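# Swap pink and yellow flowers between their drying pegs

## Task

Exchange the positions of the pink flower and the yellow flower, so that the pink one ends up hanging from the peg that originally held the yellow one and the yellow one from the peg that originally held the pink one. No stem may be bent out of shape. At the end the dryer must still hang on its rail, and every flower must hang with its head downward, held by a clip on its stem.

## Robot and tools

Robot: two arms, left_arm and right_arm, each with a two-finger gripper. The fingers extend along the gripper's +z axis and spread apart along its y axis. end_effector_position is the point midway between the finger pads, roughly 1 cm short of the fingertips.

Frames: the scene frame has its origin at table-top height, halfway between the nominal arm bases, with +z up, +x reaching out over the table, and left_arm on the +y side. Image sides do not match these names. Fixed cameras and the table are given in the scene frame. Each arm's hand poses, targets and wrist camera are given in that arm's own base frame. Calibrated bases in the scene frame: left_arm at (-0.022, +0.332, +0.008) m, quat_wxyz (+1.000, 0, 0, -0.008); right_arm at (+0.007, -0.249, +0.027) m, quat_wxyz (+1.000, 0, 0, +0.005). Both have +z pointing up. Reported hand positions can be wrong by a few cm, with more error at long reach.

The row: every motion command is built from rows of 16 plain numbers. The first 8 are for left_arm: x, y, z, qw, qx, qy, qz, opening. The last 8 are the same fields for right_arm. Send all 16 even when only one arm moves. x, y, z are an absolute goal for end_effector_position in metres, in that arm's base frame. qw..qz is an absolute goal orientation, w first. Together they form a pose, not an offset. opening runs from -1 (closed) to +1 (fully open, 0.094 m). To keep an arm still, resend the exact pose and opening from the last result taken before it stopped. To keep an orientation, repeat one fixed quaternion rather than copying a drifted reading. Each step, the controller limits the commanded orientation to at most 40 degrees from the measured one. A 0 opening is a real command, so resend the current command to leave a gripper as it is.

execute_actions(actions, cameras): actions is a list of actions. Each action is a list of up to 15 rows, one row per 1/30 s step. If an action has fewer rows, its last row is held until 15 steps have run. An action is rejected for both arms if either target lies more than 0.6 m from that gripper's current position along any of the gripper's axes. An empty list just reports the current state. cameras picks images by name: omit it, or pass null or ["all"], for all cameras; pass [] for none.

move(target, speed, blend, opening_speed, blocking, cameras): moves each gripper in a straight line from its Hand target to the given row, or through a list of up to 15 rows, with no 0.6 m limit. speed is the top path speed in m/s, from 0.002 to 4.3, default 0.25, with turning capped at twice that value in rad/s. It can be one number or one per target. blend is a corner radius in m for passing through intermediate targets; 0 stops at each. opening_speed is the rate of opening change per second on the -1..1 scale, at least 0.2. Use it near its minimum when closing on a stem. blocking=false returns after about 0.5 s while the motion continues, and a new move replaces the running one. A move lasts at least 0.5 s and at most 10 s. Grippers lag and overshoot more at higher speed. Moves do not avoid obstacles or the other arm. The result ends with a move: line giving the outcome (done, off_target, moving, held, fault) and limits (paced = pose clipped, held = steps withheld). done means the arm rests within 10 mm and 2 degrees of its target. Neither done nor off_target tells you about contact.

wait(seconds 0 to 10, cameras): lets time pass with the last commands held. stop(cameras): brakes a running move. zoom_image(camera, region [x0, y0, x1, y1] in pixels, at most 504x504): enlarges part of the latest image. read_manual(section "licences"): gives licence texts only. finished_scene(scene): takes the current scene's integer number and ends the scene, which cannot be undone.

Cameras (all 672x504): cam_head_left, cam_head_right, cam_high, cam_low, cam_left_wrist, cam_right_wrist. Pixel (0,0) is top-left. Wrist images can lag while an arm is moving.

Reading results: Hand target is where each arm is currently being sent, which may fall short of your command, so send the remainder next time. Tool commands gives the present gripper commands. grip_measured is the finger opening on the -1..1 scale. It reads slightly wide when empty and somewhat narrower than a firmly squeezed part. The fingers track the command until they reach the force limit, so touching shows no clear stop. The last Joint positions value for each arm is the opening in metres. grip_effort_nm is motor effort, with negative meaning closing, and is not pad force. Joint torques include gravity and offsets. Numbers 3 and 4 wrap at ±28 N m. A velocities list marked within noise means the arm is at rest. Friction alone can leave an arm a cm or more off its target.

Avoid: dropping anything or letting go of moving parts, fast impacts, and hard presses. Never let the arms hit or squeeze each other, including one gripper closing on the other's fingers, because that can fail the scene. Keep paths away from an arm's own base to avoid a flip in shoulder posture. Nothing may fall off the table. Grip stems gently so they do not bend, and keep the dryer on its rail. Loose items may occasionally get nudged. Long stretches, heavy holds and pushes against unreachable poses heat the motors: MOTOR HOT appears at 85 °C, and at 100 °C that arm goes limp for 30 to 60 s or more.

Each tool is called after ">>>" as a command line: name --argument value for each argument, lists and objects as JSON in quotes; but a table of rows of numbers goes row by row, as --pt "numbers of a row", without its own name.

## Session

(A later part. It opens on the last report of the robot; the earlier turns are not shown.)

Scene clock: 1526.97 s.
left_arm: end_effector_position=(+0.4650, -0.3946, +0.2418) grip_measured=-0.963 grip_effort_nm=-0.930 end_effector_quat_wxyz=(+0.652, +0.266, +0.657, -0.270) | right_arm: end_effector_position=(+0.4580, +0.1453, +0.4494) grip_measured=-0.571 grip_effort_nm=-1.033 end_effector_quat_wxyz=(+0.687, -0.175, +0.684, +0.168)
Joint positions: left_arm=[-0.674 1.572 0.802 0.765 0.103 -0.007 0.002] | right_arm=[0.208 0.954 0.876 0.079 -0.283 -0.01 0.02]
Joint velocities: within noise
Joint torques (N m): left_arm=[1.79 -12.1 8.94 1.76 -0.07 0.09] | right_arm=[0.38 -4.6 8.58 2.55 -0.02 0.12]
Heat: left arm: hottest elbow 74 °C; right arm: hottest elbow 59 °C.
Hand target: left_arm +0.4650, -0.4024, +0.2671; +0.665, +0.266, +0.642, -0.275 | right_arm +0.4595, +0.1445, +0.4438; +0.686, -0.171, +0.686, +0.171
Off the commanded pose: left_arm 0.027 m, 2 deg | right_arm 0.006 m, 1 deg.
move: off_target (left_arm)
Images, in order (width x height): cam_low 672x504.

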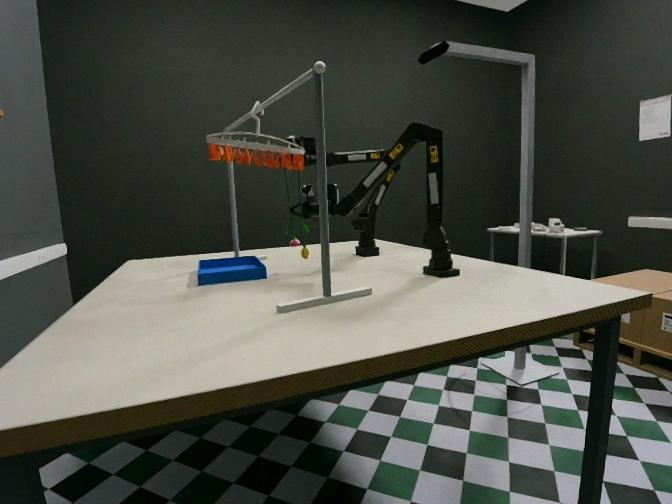

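>>> move --target '[0.4655,-0.4030,0.267,0.6646,0.2658,0.6418,-0.2753,-0.97,0.4595,0.1445,0.444,0.6861,-0.1711,0.6861,0.1711,-0.2]' --opening_speed 0.2

>>> zoom_image --camera "cam_right_wrist" --region '[210, 120, 460, 370]'

>>> zoom_image --camera "cam_low" --region '[260, 140, 310, 190]'

Scene clock: 1534.53 s.
left_arm: end_effector_position=(+0.4650, -0.3946, +0.2417) grip_measured=-0.963 grip_effort_nm=-0.926 end_effector_quat_wxyz=(+0.652, +0.266, +0.657, -0.270) | right_arm: end_effector_position=(+0.4580, +0.1453, +0.4494) grip_measured=-0.202 grip_effort_nm=0.076 end_effector_quat_wxyz=(+0.687, -0.175, +0.684, +0.168)
Joint positions: left_arm=[-0.674 1.572 0.802 0.764 0.103 -0.007 0.002] | right_arm=[0.208 0.954 0.876 0.079 -0.283 -0.01 0.037]
Joint velocities: within noise
Joint torques (N m): left_arm=[1.73 -12.22 8.94 1.78 -0.06 0.09] | right_arm=[0.32 -4.78 8.58 2.55 -0.02 0.13]
Heat: left arm: hottest elbow 74 °C; right arm: hottest elbow 58 °C.
Hand target: left_arm +0.4650, -0.4024, +0.2670; +0.665, +0.266, +0.642, -0.275 | right_arm +0.4595, +0.1445, +0.4438; +0.686, -0.171, +0.686, +0.171
Off the commanded pose: left_arm 0.027 m, 2 deg | right_arm 0.006 m, 1 deg.
move: off_target (left_arm)
camera_calibration:
cam_left_wrist: T_world_to_cam=[[-0.697584, -0.716476, -0.00615688, 0.0430873], [-0.301328, 0.301157, -0.904713, 0.516256], [0.65006, -0.629259, -0.425976, -0.357113], [0, 0, 0, 1]] pos_world=[0.417764, -0.34932, 0.315208]
cam_right_wrist: T_world_to_cam=[[0.476338, -0.879048, 0.0194136, -0.100279], [-0.355653, -0.212819, -0.910065, 0.643951], [0.804123, 0.426594, -0.41401, -0.157303], [0, 0, 0, 1]] pos_world=[0.40328, 0.115999, 0.522859]

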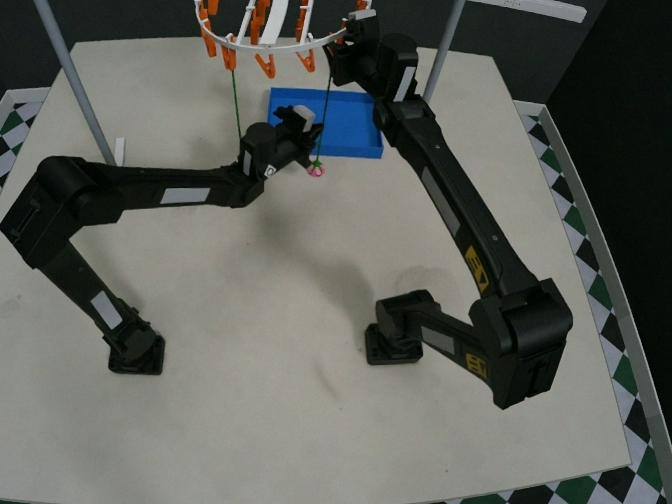

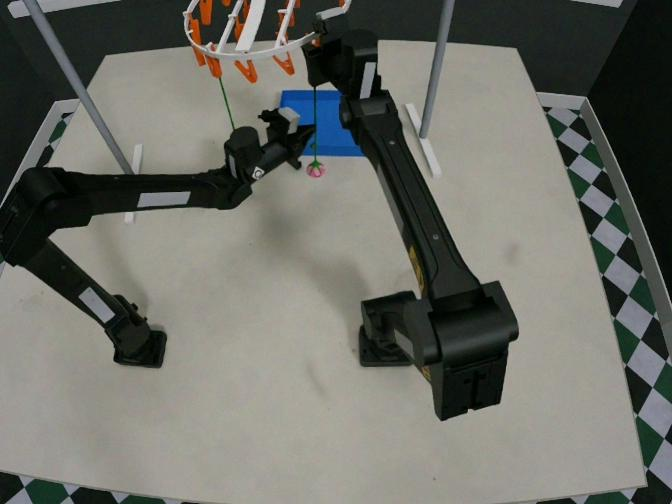

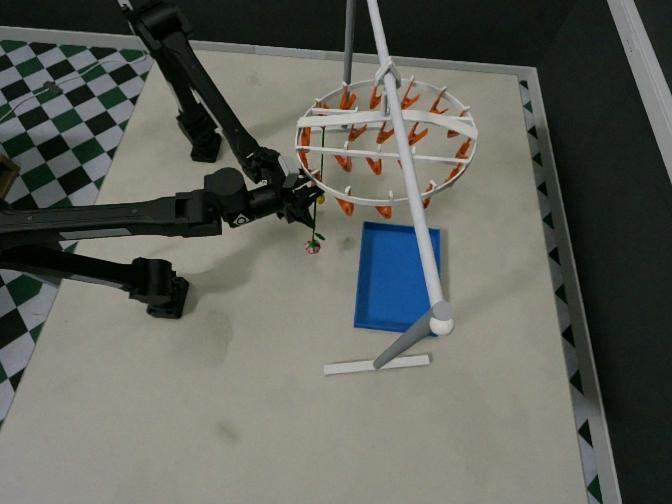

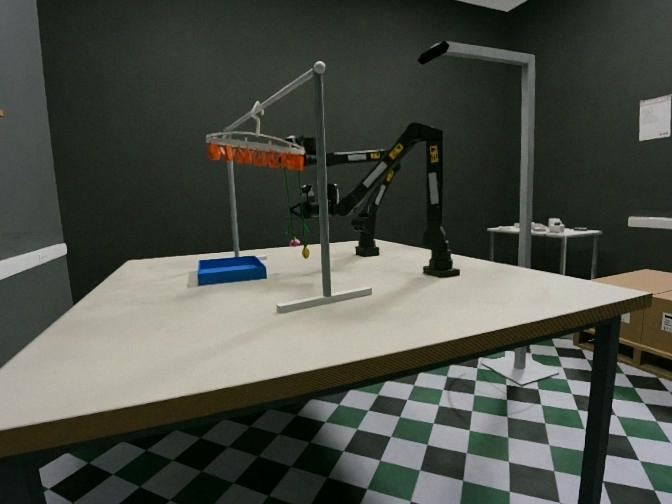

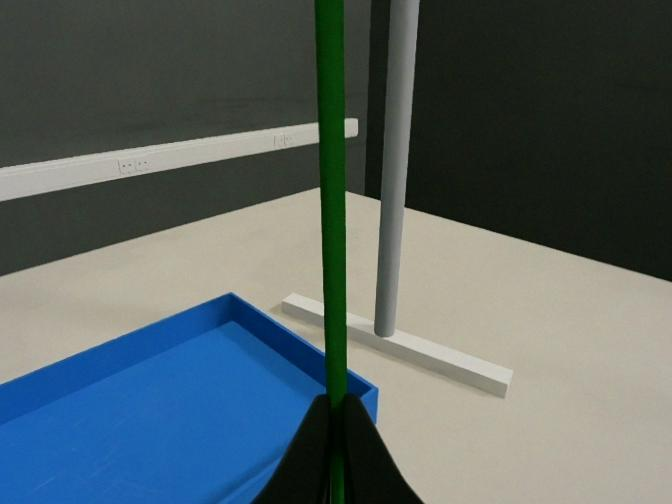

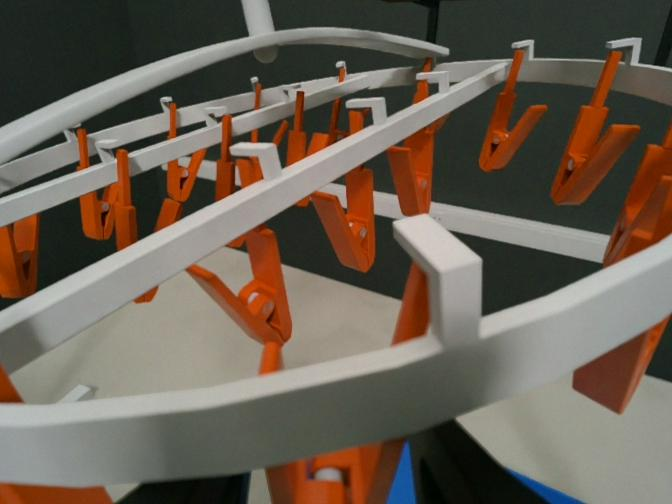

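Scaled by 2.016 from the camera's 672x504 image, which has a finer 960x720 frame.

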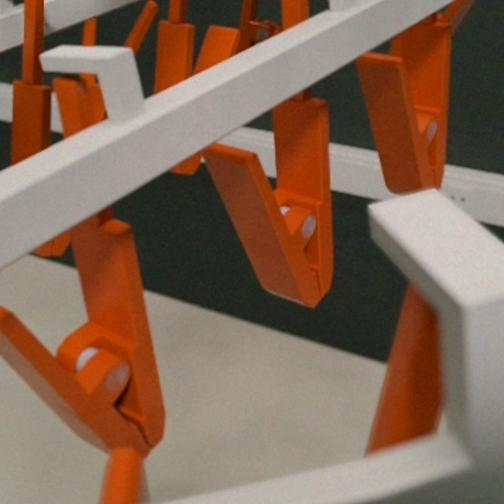

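Scaled by 10.080 from the camera's 672x504 image, which has a finer 960x720 frame.

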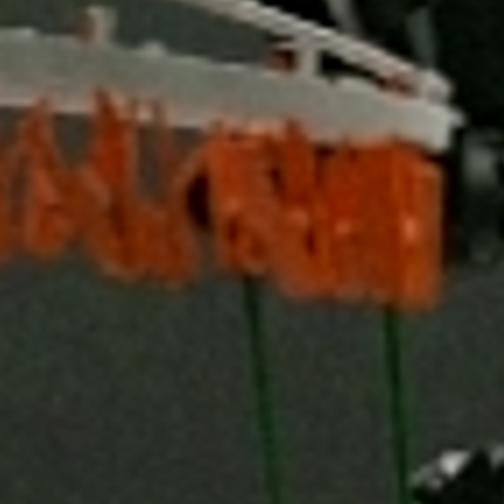

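>>> move --pt "0.4655 -0.4030 0.267 0.6646 0.2658 0.6418 -0.2753 -0.97 0.4595 0.1445 0.444 0.6861 -0.1711 0.6861 0.1711 0.05" --pt "0.4655 -0.4030 0.267 0.6646 0.2658 0.6418 -0.2753 -0.97 0.4595 0.1445 0.434 0.6861 -0.1711 0.6861 0.1711 0.05" --pt "0.4655 -0.4030 0.267 0.6646 0.2658 0.6418 -0.2753 -0.97 0.395 0.113 0.440 0.6861 -0.1711 0.6861 0.1711 0.05" --pt "0.4655 -0.4030 0.267 0.6646 0.2658 0.6418 -0.2753 -0.97 0.33 0.09 0.400 0.6861 -0.1711 0.6861 0.1711 0.05" --opening_speed 0.4 --speed 0.08

>>> zoom_image --camera "cam_right_wrist" --region '[210, 120, 460, 370]'

>>> zoom_image --camera "cam_head_right" --region '[250, 20, 400, 170]'

Scene clock: 1542.63 s.
left_arm: end_effector_position=(+0.4650, -0.3946, +0.2417) grip_measured=-0.962 grip_effort_nm=-0.921 end_effector_quat_wxyz=(+0.652, +0.266, +0.657, -0.270) | right_arm: end_effector_position=(+0.3305, +0.0932, +0.4071) grip_measured=+0.049 grip_effort_nm=0.071 end_effector_quat_wxyz=(+0.691, -0.178, +0.680, +0.169)
Joint positions: left_arm=[-0.674 1.572 0.802 0.764 0.103 -0.007 0.002] | right_arm=[0.066 0.511 0.587 -0.062 -0.431 -0.01 0.049]
Joint velocities: within noise
Joint torques (N m): left_arm=[1.79 -12.16 8.95 1.78 -0.07 0.09] | right_arm=[-0.32 1.38 8.54 1.57 -0.11 0.13]
Heat: left arm: hottest elbow 74 °C; right arm: hottest elbow 58 °C.
Hand target: left_arm +0.4650, -0.4024, +0.2670; +0.665, +0.266, +0.642, -0.275 | right_arm +0.3301, +0.0900, +0.4000; +0.686, -0.171, +0.686, +0.171
Off the commanded pose: left_arm 0.027 m, 2 deg | right_arm 0.008 m, 1 deg.
move: off_target (left_arm)
camera_calibration:
cam_left_wrist: T_world_to_cam=[[-0.697584, -0.716476, -0.00615688, 0.0430873], [-0.301328, 0.301157, -0.904713, 0.516256], [0.65006, -0.629259, -0.425976, -0.357113], [0, 0, 0, 1]] pos_world=[0.417764, -0.34932, 0.315208]
cam_right_wrist: T_world_to_cam=[[0.480799, -0.876476, 0.0249432, -0.0884324], [-0.343055, -0.214213, -0.914563, 0.546834], [0.806936, 0.431165, -0.403673, -0.0556067], [0, 0, 0, 1]] pos_world=[0.274983, 0.0636058, 0.479873]

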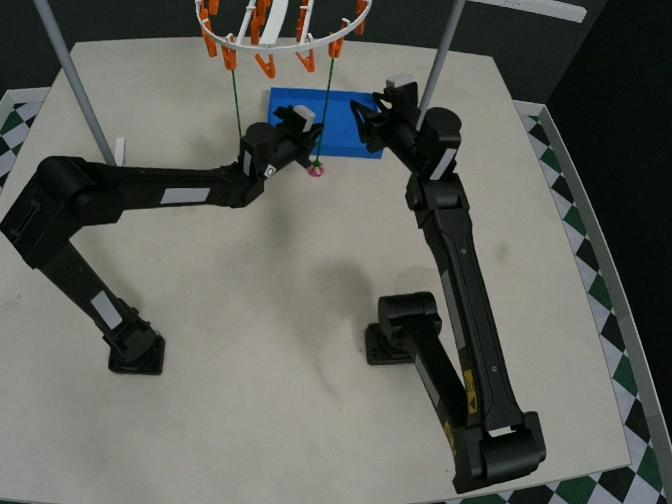

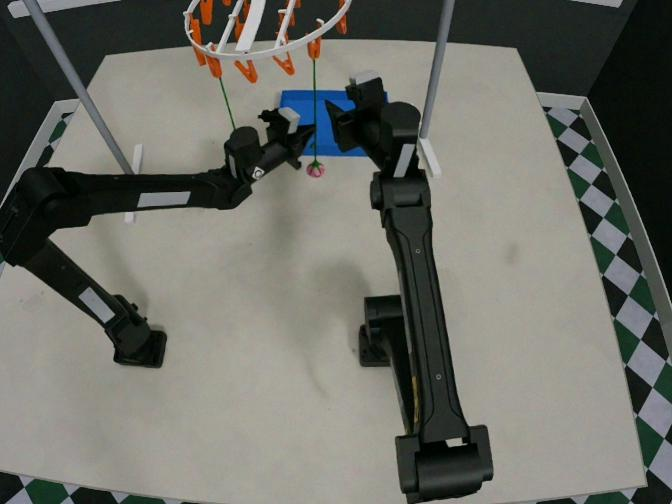

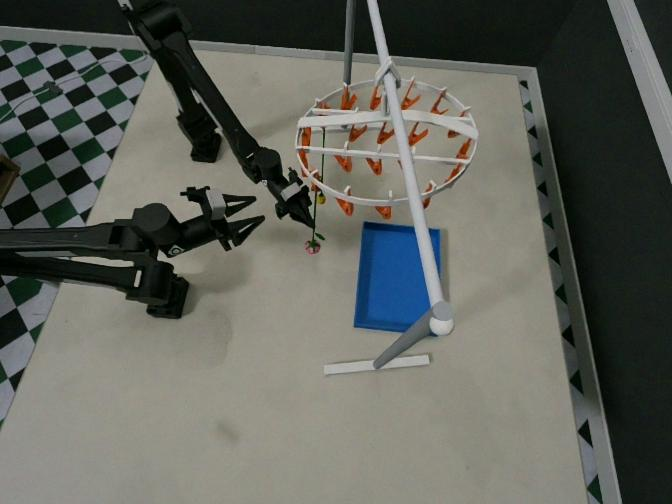

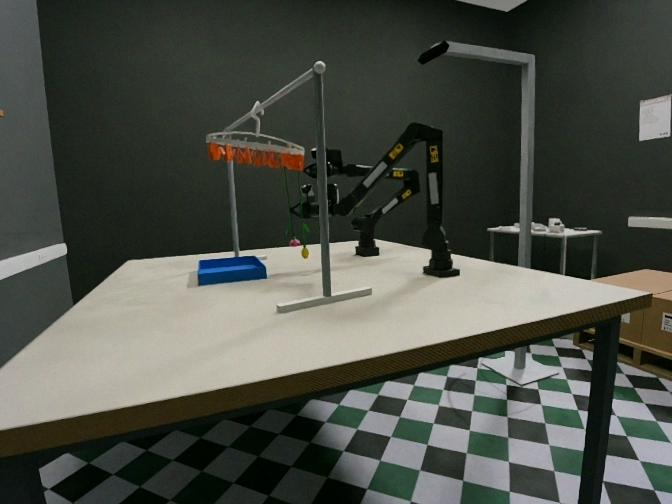

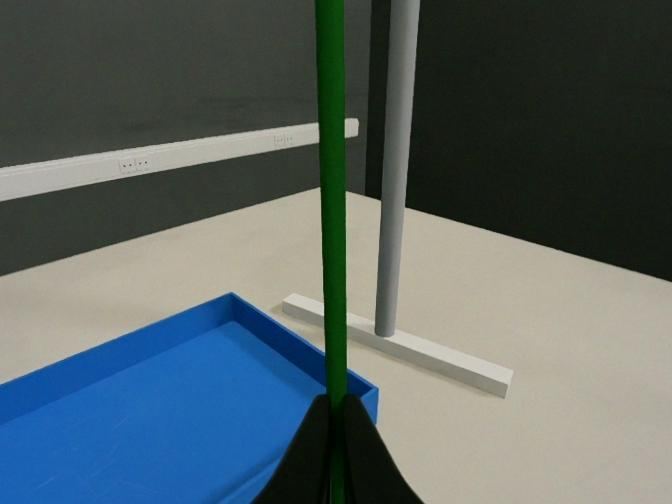

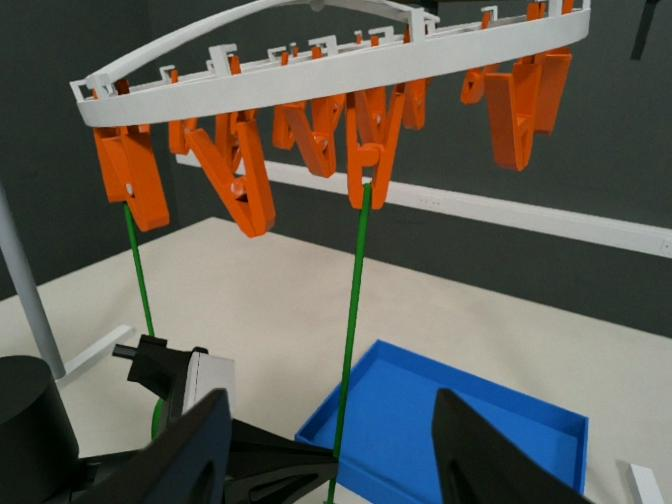

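Scaled by 2.016 from the camera's 672x504 image, which has a finer 960x720 frame.

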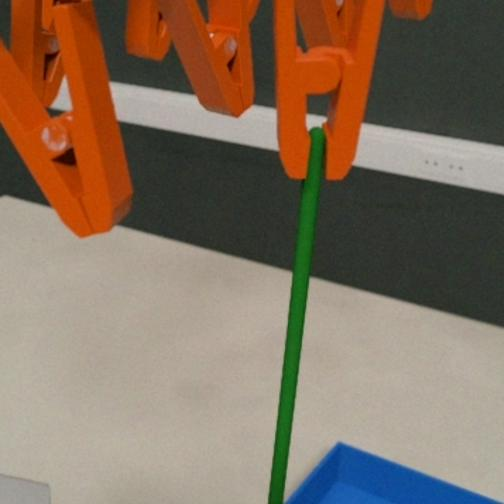

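Scaled by 3.360 from the camera's 672x504 image, which has a finer 960x720 frame.

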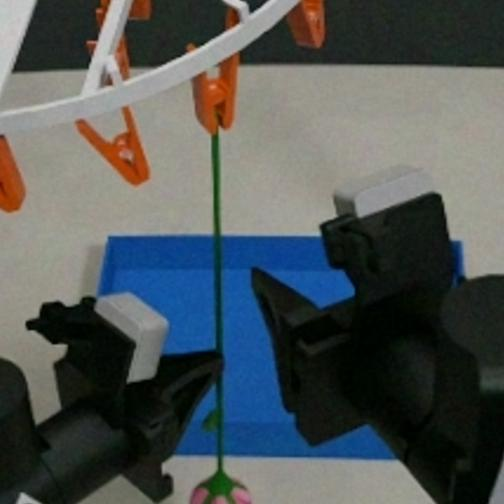

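>>> move --target '[0.4655,-0.4030,0.267,0.6646,0.2658,0.6418,-0.2753,-0.5,0.33,0.09,0.400,0.6861,-0.1711,0.6861,0.1711,0.05]' --opening_speed 0.2 --cameras '["cam_left_wrist", "cam_right_wrist", "cam_head_left"]'

Scene clock: 1547.07 s.
left_arm: end_effector_position=(+0.4650, -0.3946, +0.2417) grip_measured=-0.502 grip_effort_nm=0.051 end_effector_quat_wxyz=(+0.652, +0.266, +0.657, -0.270) | right_arm: end_effector_position=(+0.3305, +0.0932, +0.4070) grip_measured=+0.049 grip_effort_nm=0.066 end_effector_quat_wxyz=(+0.691, -0.178, +0.680, +0.169)
Joint positions: left_arm=[-0.674 1.572 0.802 0.764 0.103 -0.007 0.023] | right_arm=[0.066 0.511 0.587 -0.062 -0.431 -0.01 0.049]
Joint velocities: within noise
Joint torques (N m): left_arm=[1.73 -12.16 8.94 1.78 -0.06 0.09] | right_arm=[-0.26 1.44 8.49 1.62 -0.09 0.13]
Heat: left arm: hottest elbow 74 °C; right arm: hottest elbow 57 °C.
Hand target: left_arm +0.4650, -0.4024, +0.2670; +0.665, +0.266, +0.642, -0.275 | right_arm +0.3301, +0.0901, +0.4000; +0.686, -0.171, +0.686, +0.171
Off the commanded pose: left_arm 0.027 m, 2 deg | right_arm 0.008 m, 1 deg.
move: off_target (left_arm)
camera_calibration:
cam_left_wrist: T_world_to_cam=[[-0.697584, -0.716476, -0.00615688, 0.0430873], [-0.301328, 0.301157, -0.904713, 0.516256], [0.65006, -0.629259, -0.425976, -0.357113], [0, 0, 0, 1]] pos_world=[0.417764, -0.34932, 0.315208]
cam_right_wrist: T_world_to_cam=[[0.481131, -0.876299, 0.0247684, -0.0884483], [-0.343311, -0.214341, -0.914437, 0.546761], [0.806629, 0.431461, -0.403969, -0.0554399], [0, 0, 0, 1]] pos_world=[0.274984, 0.0636062, 0.479773]
Images, in order (width x height): cam_head_left 672x504, cam_left_wrist 672x504, cam_right_wrist 672x504.

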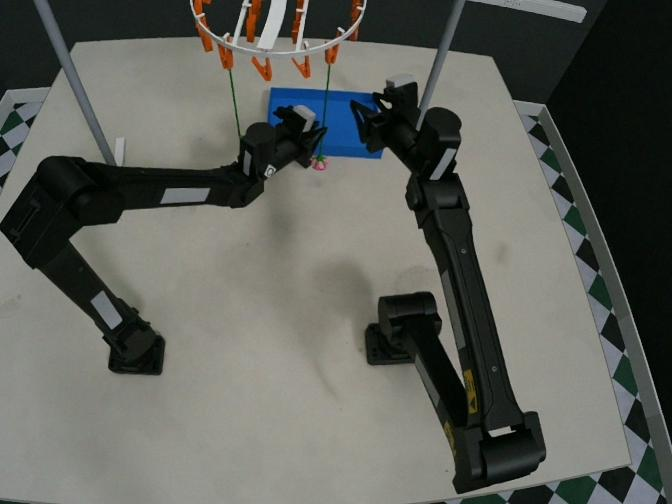

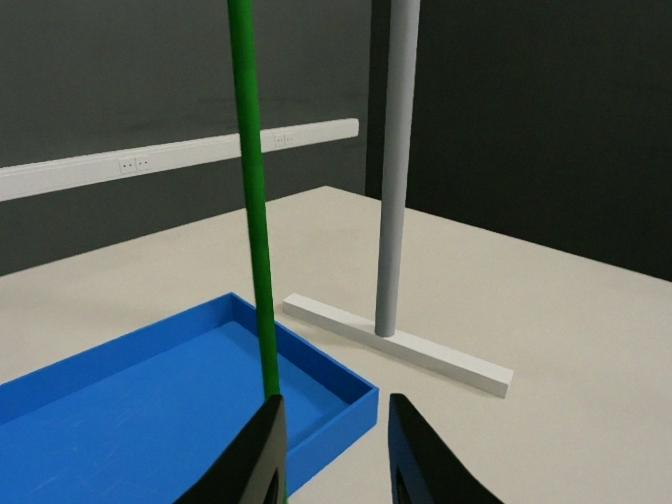

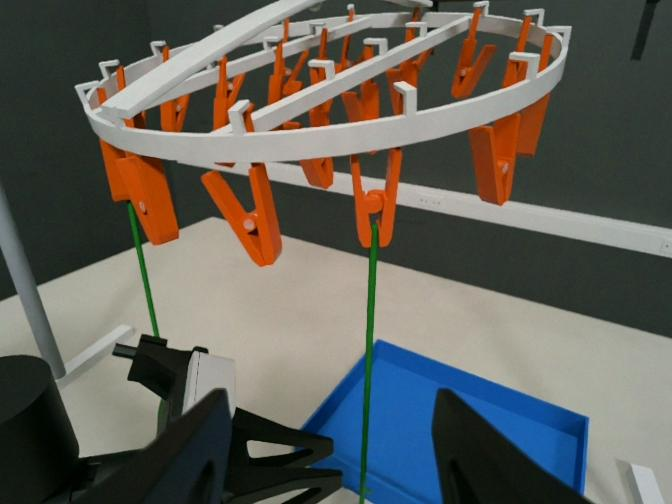

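>>> move --target '[0.474,-0.3945,0.262,0.6646,0.2658,0.6418,-0.2753,-0.5,0.33,0.09,0.400,0.6861,-0.1711,0.6861,0.1711,0.05]' --speed 0.04 --cameras '["cam_left_wrist", "cam_right_wrist"]'

Scene clock: 1550.23 s.
left_arm: end_effector_position=(+0.4641, -0.3951, +0.2417) grip_measured=-0.502 grip_effort_nm=0.051 end_effector_quat_wxyz=(+0.649, +0.272, +0.655, -0.275) | right_arm: end_effector_position=(+0.3305, +0.0932, +0.4070) grip_measured=+0.049 grip_effort_nm=0.066 end_effector_quat_wxyz=(+0.691, -0.178, +0.680, +0.169)
Joint positions: left_arm=[-0.67 1.572 0.802 0.764 0.124 -0.007 0.023] | right_arm=[0.066 0.511 0.587 -0.062 -0.431 -0.01 0.049]
Joint velocities: within noise
Joint torques (N m): left_arm=[3.43 -11.16 8.87 2.37 0.18 0.09] | right_arm=[-0.32 1.32 8.55 1.65 -0.09 0.13]
Heat: left arm: hottest elbow 74 °C; right arm: hottest elbow 57 °C.
Hand target: left_arm +0.4734, -0.3941, +0.2620; +0.665, +0.266, +0.642, -0.275 | right_arm +0.3301, +0.0901, +0.4000; +0.686, -0.171, +0.686, +0.171
Off the commanded pose: left_arm 0.023 m, 2 deg | right_arm 0.008 m, 1 deg.
move: off_target (left_arm)
camera_calibration:
cam_left_wrist: T_world_to_cam=[[-0.709234, -0.704946, -0.00610409, 0.0520668], [-0.296372, 0.306009, -0.904722, 0.515786], [0.639648, -0.639851, -0.425959, -0.356263], [0, 0, 0, 1]] pos_world=[0.417676, -0.349086, 0.315208]
cam_right_wrist: T_world_to_cam=[[0.481131, -0.876299, 0.0247684, -0.0884483], [-0.343311, -0.214341, -0.914437, 0.546761], [0.806629, 0.431461, -0.403969, -0.0554399], [0, 0, 0, 1]] pos_world=[0.274984, 0.0636062, 0.479773]
Images, in order (width x height): cam_left_wrist 672x504, cam_right_wrist 672x504.

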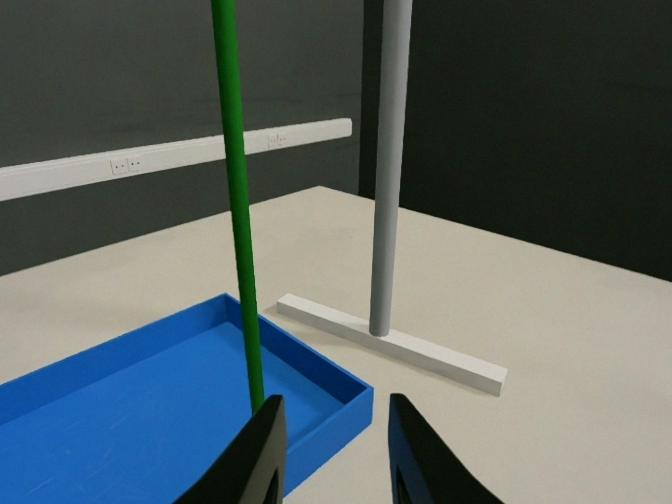

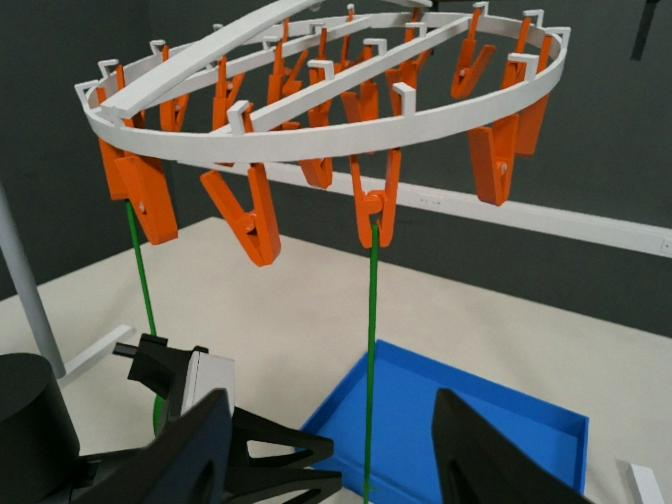

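>>> zoom_image --camera "cam_right_wrist" --region '[240, 384, 440, 504]'

>>> zoom_image --camera "cam_left_wrist" --region '[180, 340, 420, 504]'

Scaled by 2.520 from the camera's 672x504 image, which has a finer 960x720 frame.

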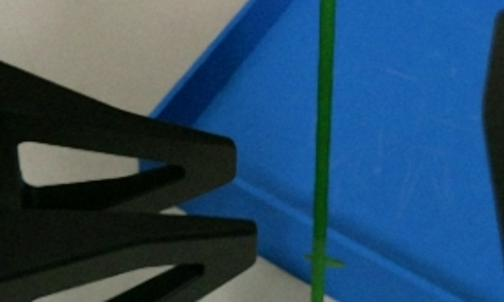

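Scaled by 2.100 from the camera's 672x504 image, which has a finer 960x720 frame.

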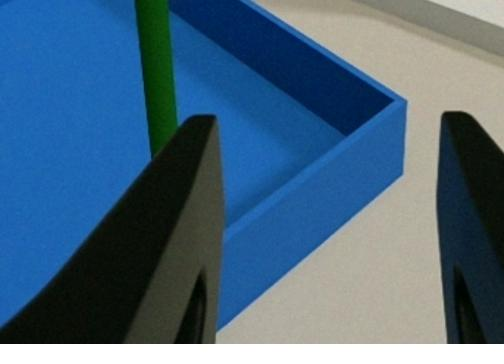

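>>> move --pt "0.435 -0.355 0.262 0.6646 0.2658 0.6418 -0.2753 -0.5 0.33 0.09 0.400 0.6861 -0.1711 0.6861 0.1711 0.05" --pt "0.37 -0.29 0.25 0.6646 0.2658 0.6418 -0.2753 -0.5 0.33 0.09 0.400 0.6861 -0.1711 0.6861 0.1711 0.05" --speed 0.07

>>> zoom_image --camera "cam_head_left" --region '[190, 0, 390, 180]'

Scene clock: 1556.63 s.
left_arm: end_effector_position=(+0.3684, -0.2954, +0.2389) grip_measured=-0.502 grip_effort_nm=0.056 end_effector_quat_wxyz=(+0.652, +0.271, +0.652, -0.276) | right_arm: end_effector_position=(+0.3305, +0.0932, +0.4070) grip_measured=+0.049 grip_effort_nm=0.071 end_effector_quat_wxyz=(+0.691, -0.178, +0.680, +0.169)
Joint positions: left_arm=[-0.607 1.231 0.44 0.794 0.187 -0.007 0.023] | right_arm=[0.066 0.511 0.587 -0.062 -0.431 -0.01 0.049]
Joint velocities: within noise
Joint torques (N m): left_arm=[3.49 -6.83 6.71 2.91 0.14 0.06] | right_arm=[0.03 1.49 8.51 1.61 -0.09 0.13]
Heat: left arm: hottest elbow 73 °C; right arm: hottest elbow 56 °C.
Hand target: left_arm +0.3699, -0.2901, +0.2500; +0.665, +0.266, +0.642, -0.275 | right_arm +0.3301, +0.0901, +0.4000; +0.686, -0.171, +0.686, +0.171
Off the commanded pose: left_arm 0.012 m, 2 deg | right_arm 0.008 m, 1 deg.
move: off_target (left_arm)
camera_calibration:
cam_left_wrist: T_world_to_cam=[[-0.709745, -0.704422, -0.00717307, 0.0550133], [-0.290398, 0.301838, -0.908054, 0.451783], [0.641819, -0.642404, -0.418791, -0.235789], [0, 0, 0, 1]] pos_world=[0.321576, -0.249085, 0.311891]
cam_right_wrist: T_world_to_cam=[[0.481131, -0.876299, 0.0247684, -0.0884483], [-0.343311, -0.214341, -0.914437, 0.546761], [0.806629, 0.431461, -0.403969, -0.0554399], [0, 0, 0, 1]] pos_world=[0.274984, 0.0636062, 0.479773]

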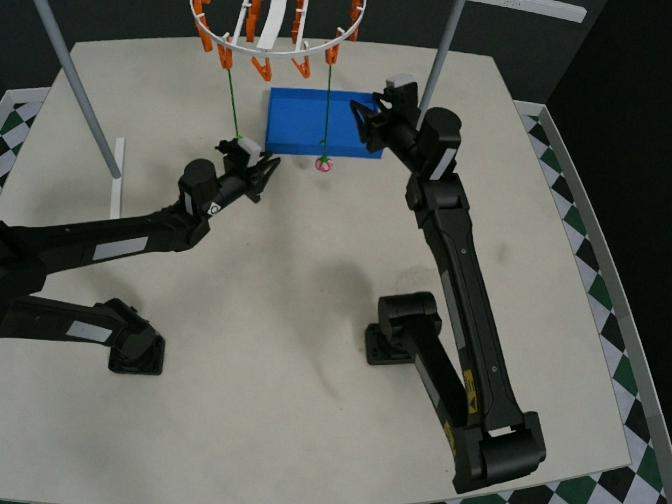

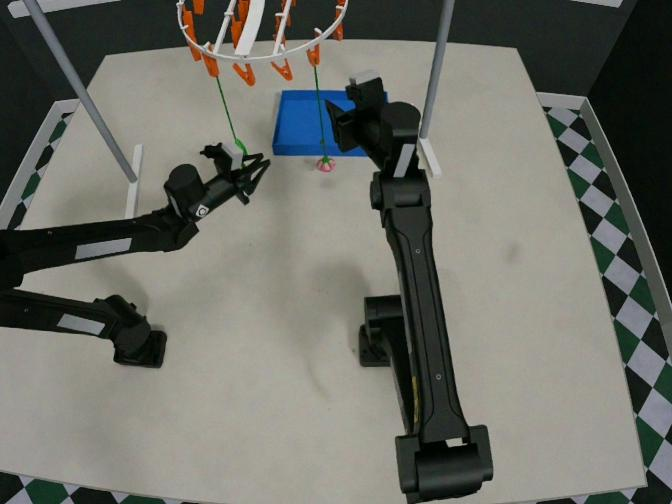

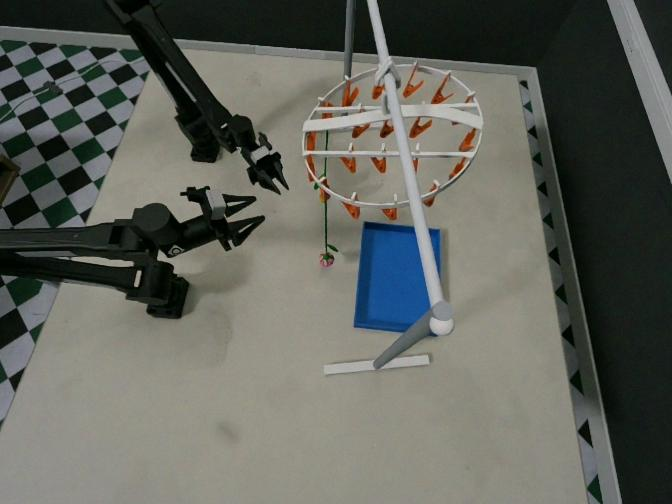

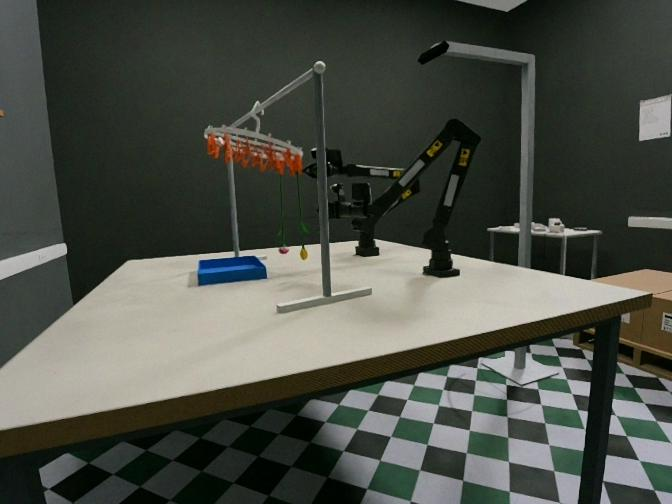

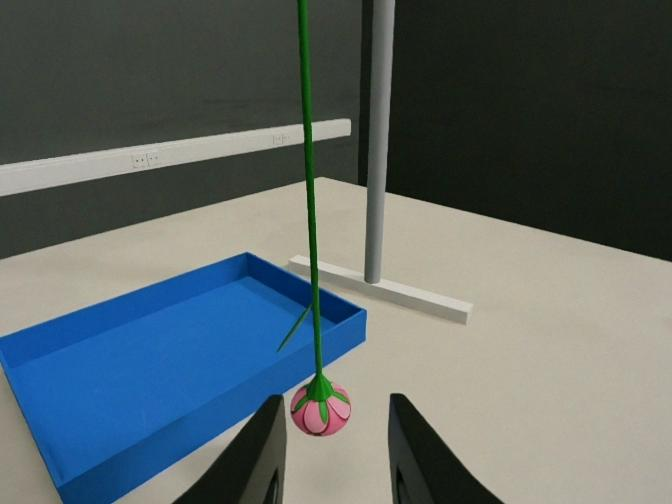

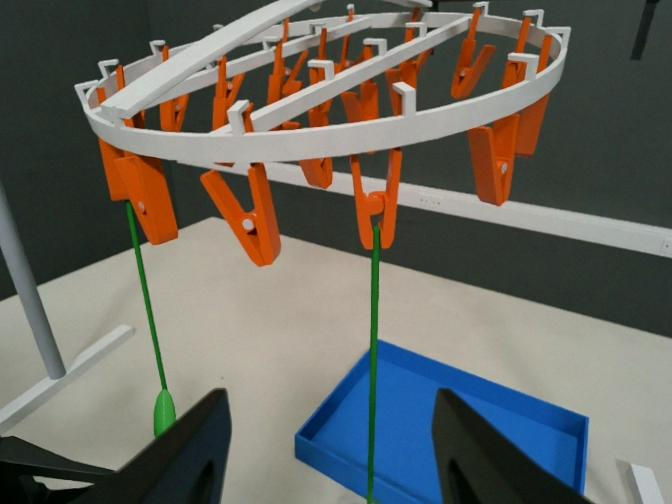

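Scaled by 2.520 from the camera's 672x504 image, which has a finer 960x720 frame.

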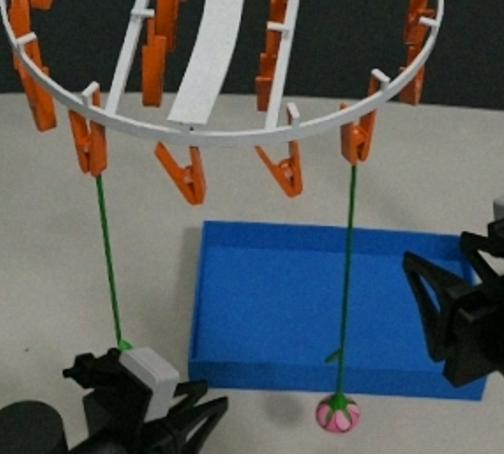

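>>> move --pt "0.3 -0.2 0.25 0.6646 0.2658 0.6418 -0.2753 -0.5 0.28 0.07 0.37 0.6861 -0.1711 0.6861 0.1711 0.05" --pt "0.27 0.05 0.25 0.707 0 0.707 0 -0.5 0.25 0.03 0.30 0.6861 -0.1711 0.6861 0.1711 0.05" --speed 0.15

>>> zoom_image --camera "cam_head_left" --region '[190, 0, 390, 180]'

Scene clock: 1564.63 s.
left_arm: end_effector_position=(+0.2709, +0.0475, +0.2459) grip_measured=-0.502 grip_effort_nm=0.056 end_effector_quat_wxyz=(+0.706, +0.000, +0.708, -0.006) | right_arm: end_effector_position=(+0.2509, +0.0318, +0.3012) grip_measured=+0.049 grip_effort_nm=0.071 end_effector_quat_wxyz=(+0.682, -0.174, +0.689, +0.174)
Joint positions: left_arm=[0.463 0.124 0.129 -0.009 0.471 -0.007 0.023] | right_arm=[-0.461 0.158 0.281 -0.139 -0.958 -0.01 0.049]
Joint velocities: within noise
Joint torques (N m): left_arm=[3.37 2.32 9.62 1.77 0.15 0.13] | right_arm=[-0.44 4.84 8.42 2.39 -0.12 0.11]
Heat: left arm: hottest elbow 72 °C; right arm: hottest elbow 56 °C.
Hand target: left_arm +0.2700, +0.0500, +0.2500; +0.707, +0.000, +0.707, +0.000 | right_arm +0.2500, +0.0301, +0.3001; +0.686, -0.171, +0.686, +0.171
Off the commanded pose: left_arm 0.005 m, 1 deg | right_arm 0.002 m, 1 deg.
move: done
camera_calibration:
cam_left_wrist: T_world_to_cam=[[-0.00290736, -0.999983, -0.00509873, 0.0494973], [-0.423892, 0.0058504, -0.905694, 0.375967], [0.905708, -0.000471866, -0.423902, -0.0506238], [0, 0, 0, 1]] pos_world=[0.205364, 0.047273, 0.319304]
cam_right_wrist: T_world_to_cam=[[0.481611, -0.876363, 0.0061959, -0.0959415], [-0.368517, -0.208925, -0.90584, 0.413127], [0.795139, 0.433979, -0.423576, 0.00121477], [0, 0, 0, 1]] pos_world=[0.197485, 0.00170598, 0.375336]

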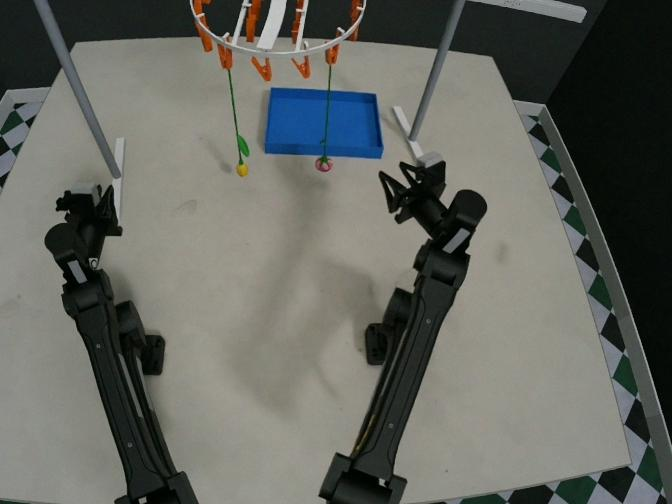

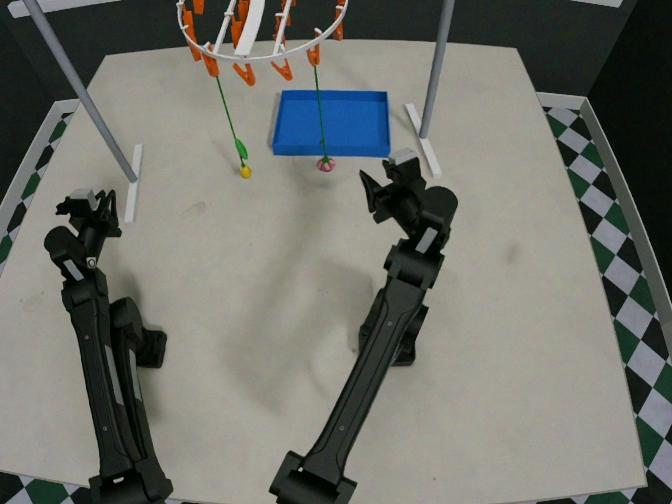

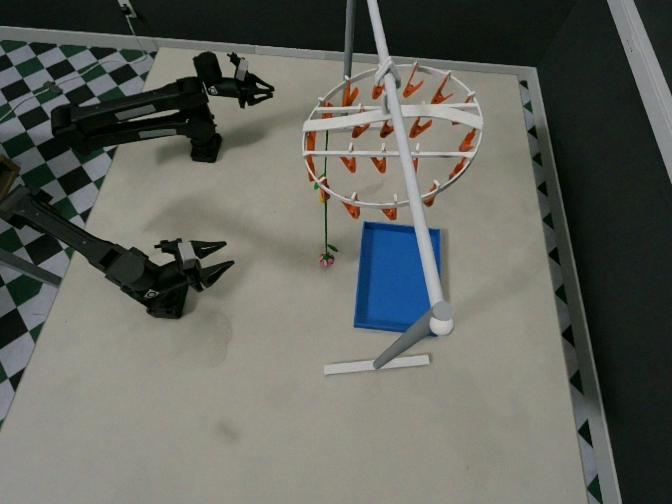

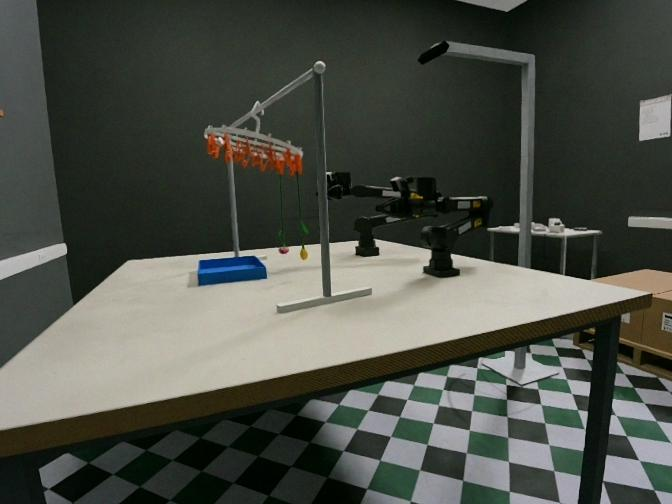

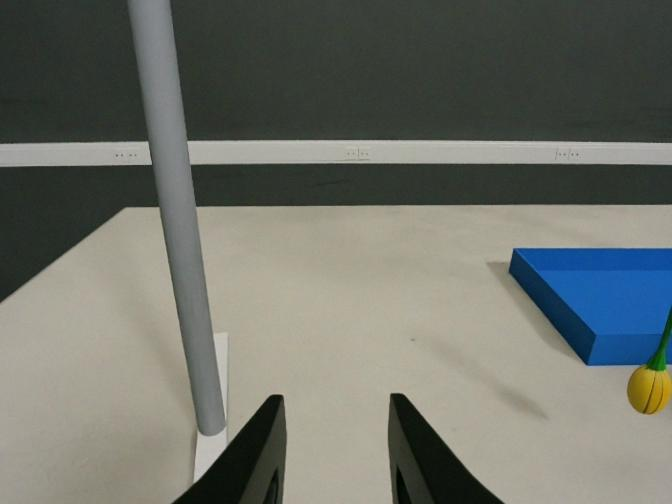

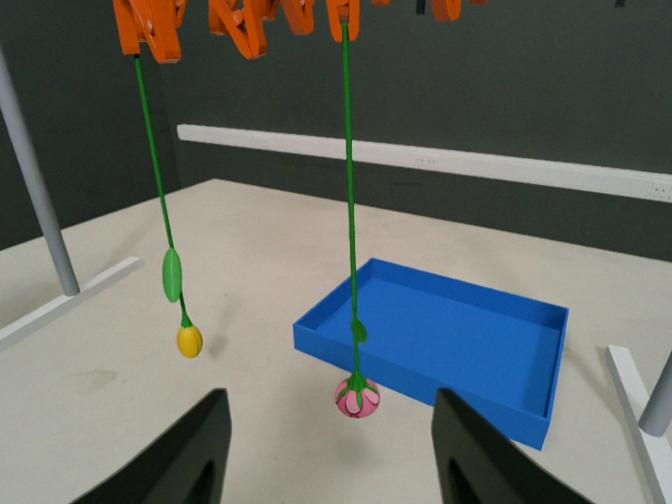

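Scaled by 2.520 from the camera's 672x504 image, which has a finer 960x720 frame.

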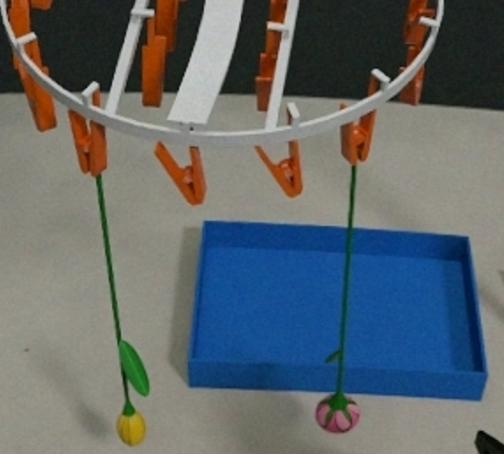

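>>> finished_scene --scene 2

The scene is finished: the task was done.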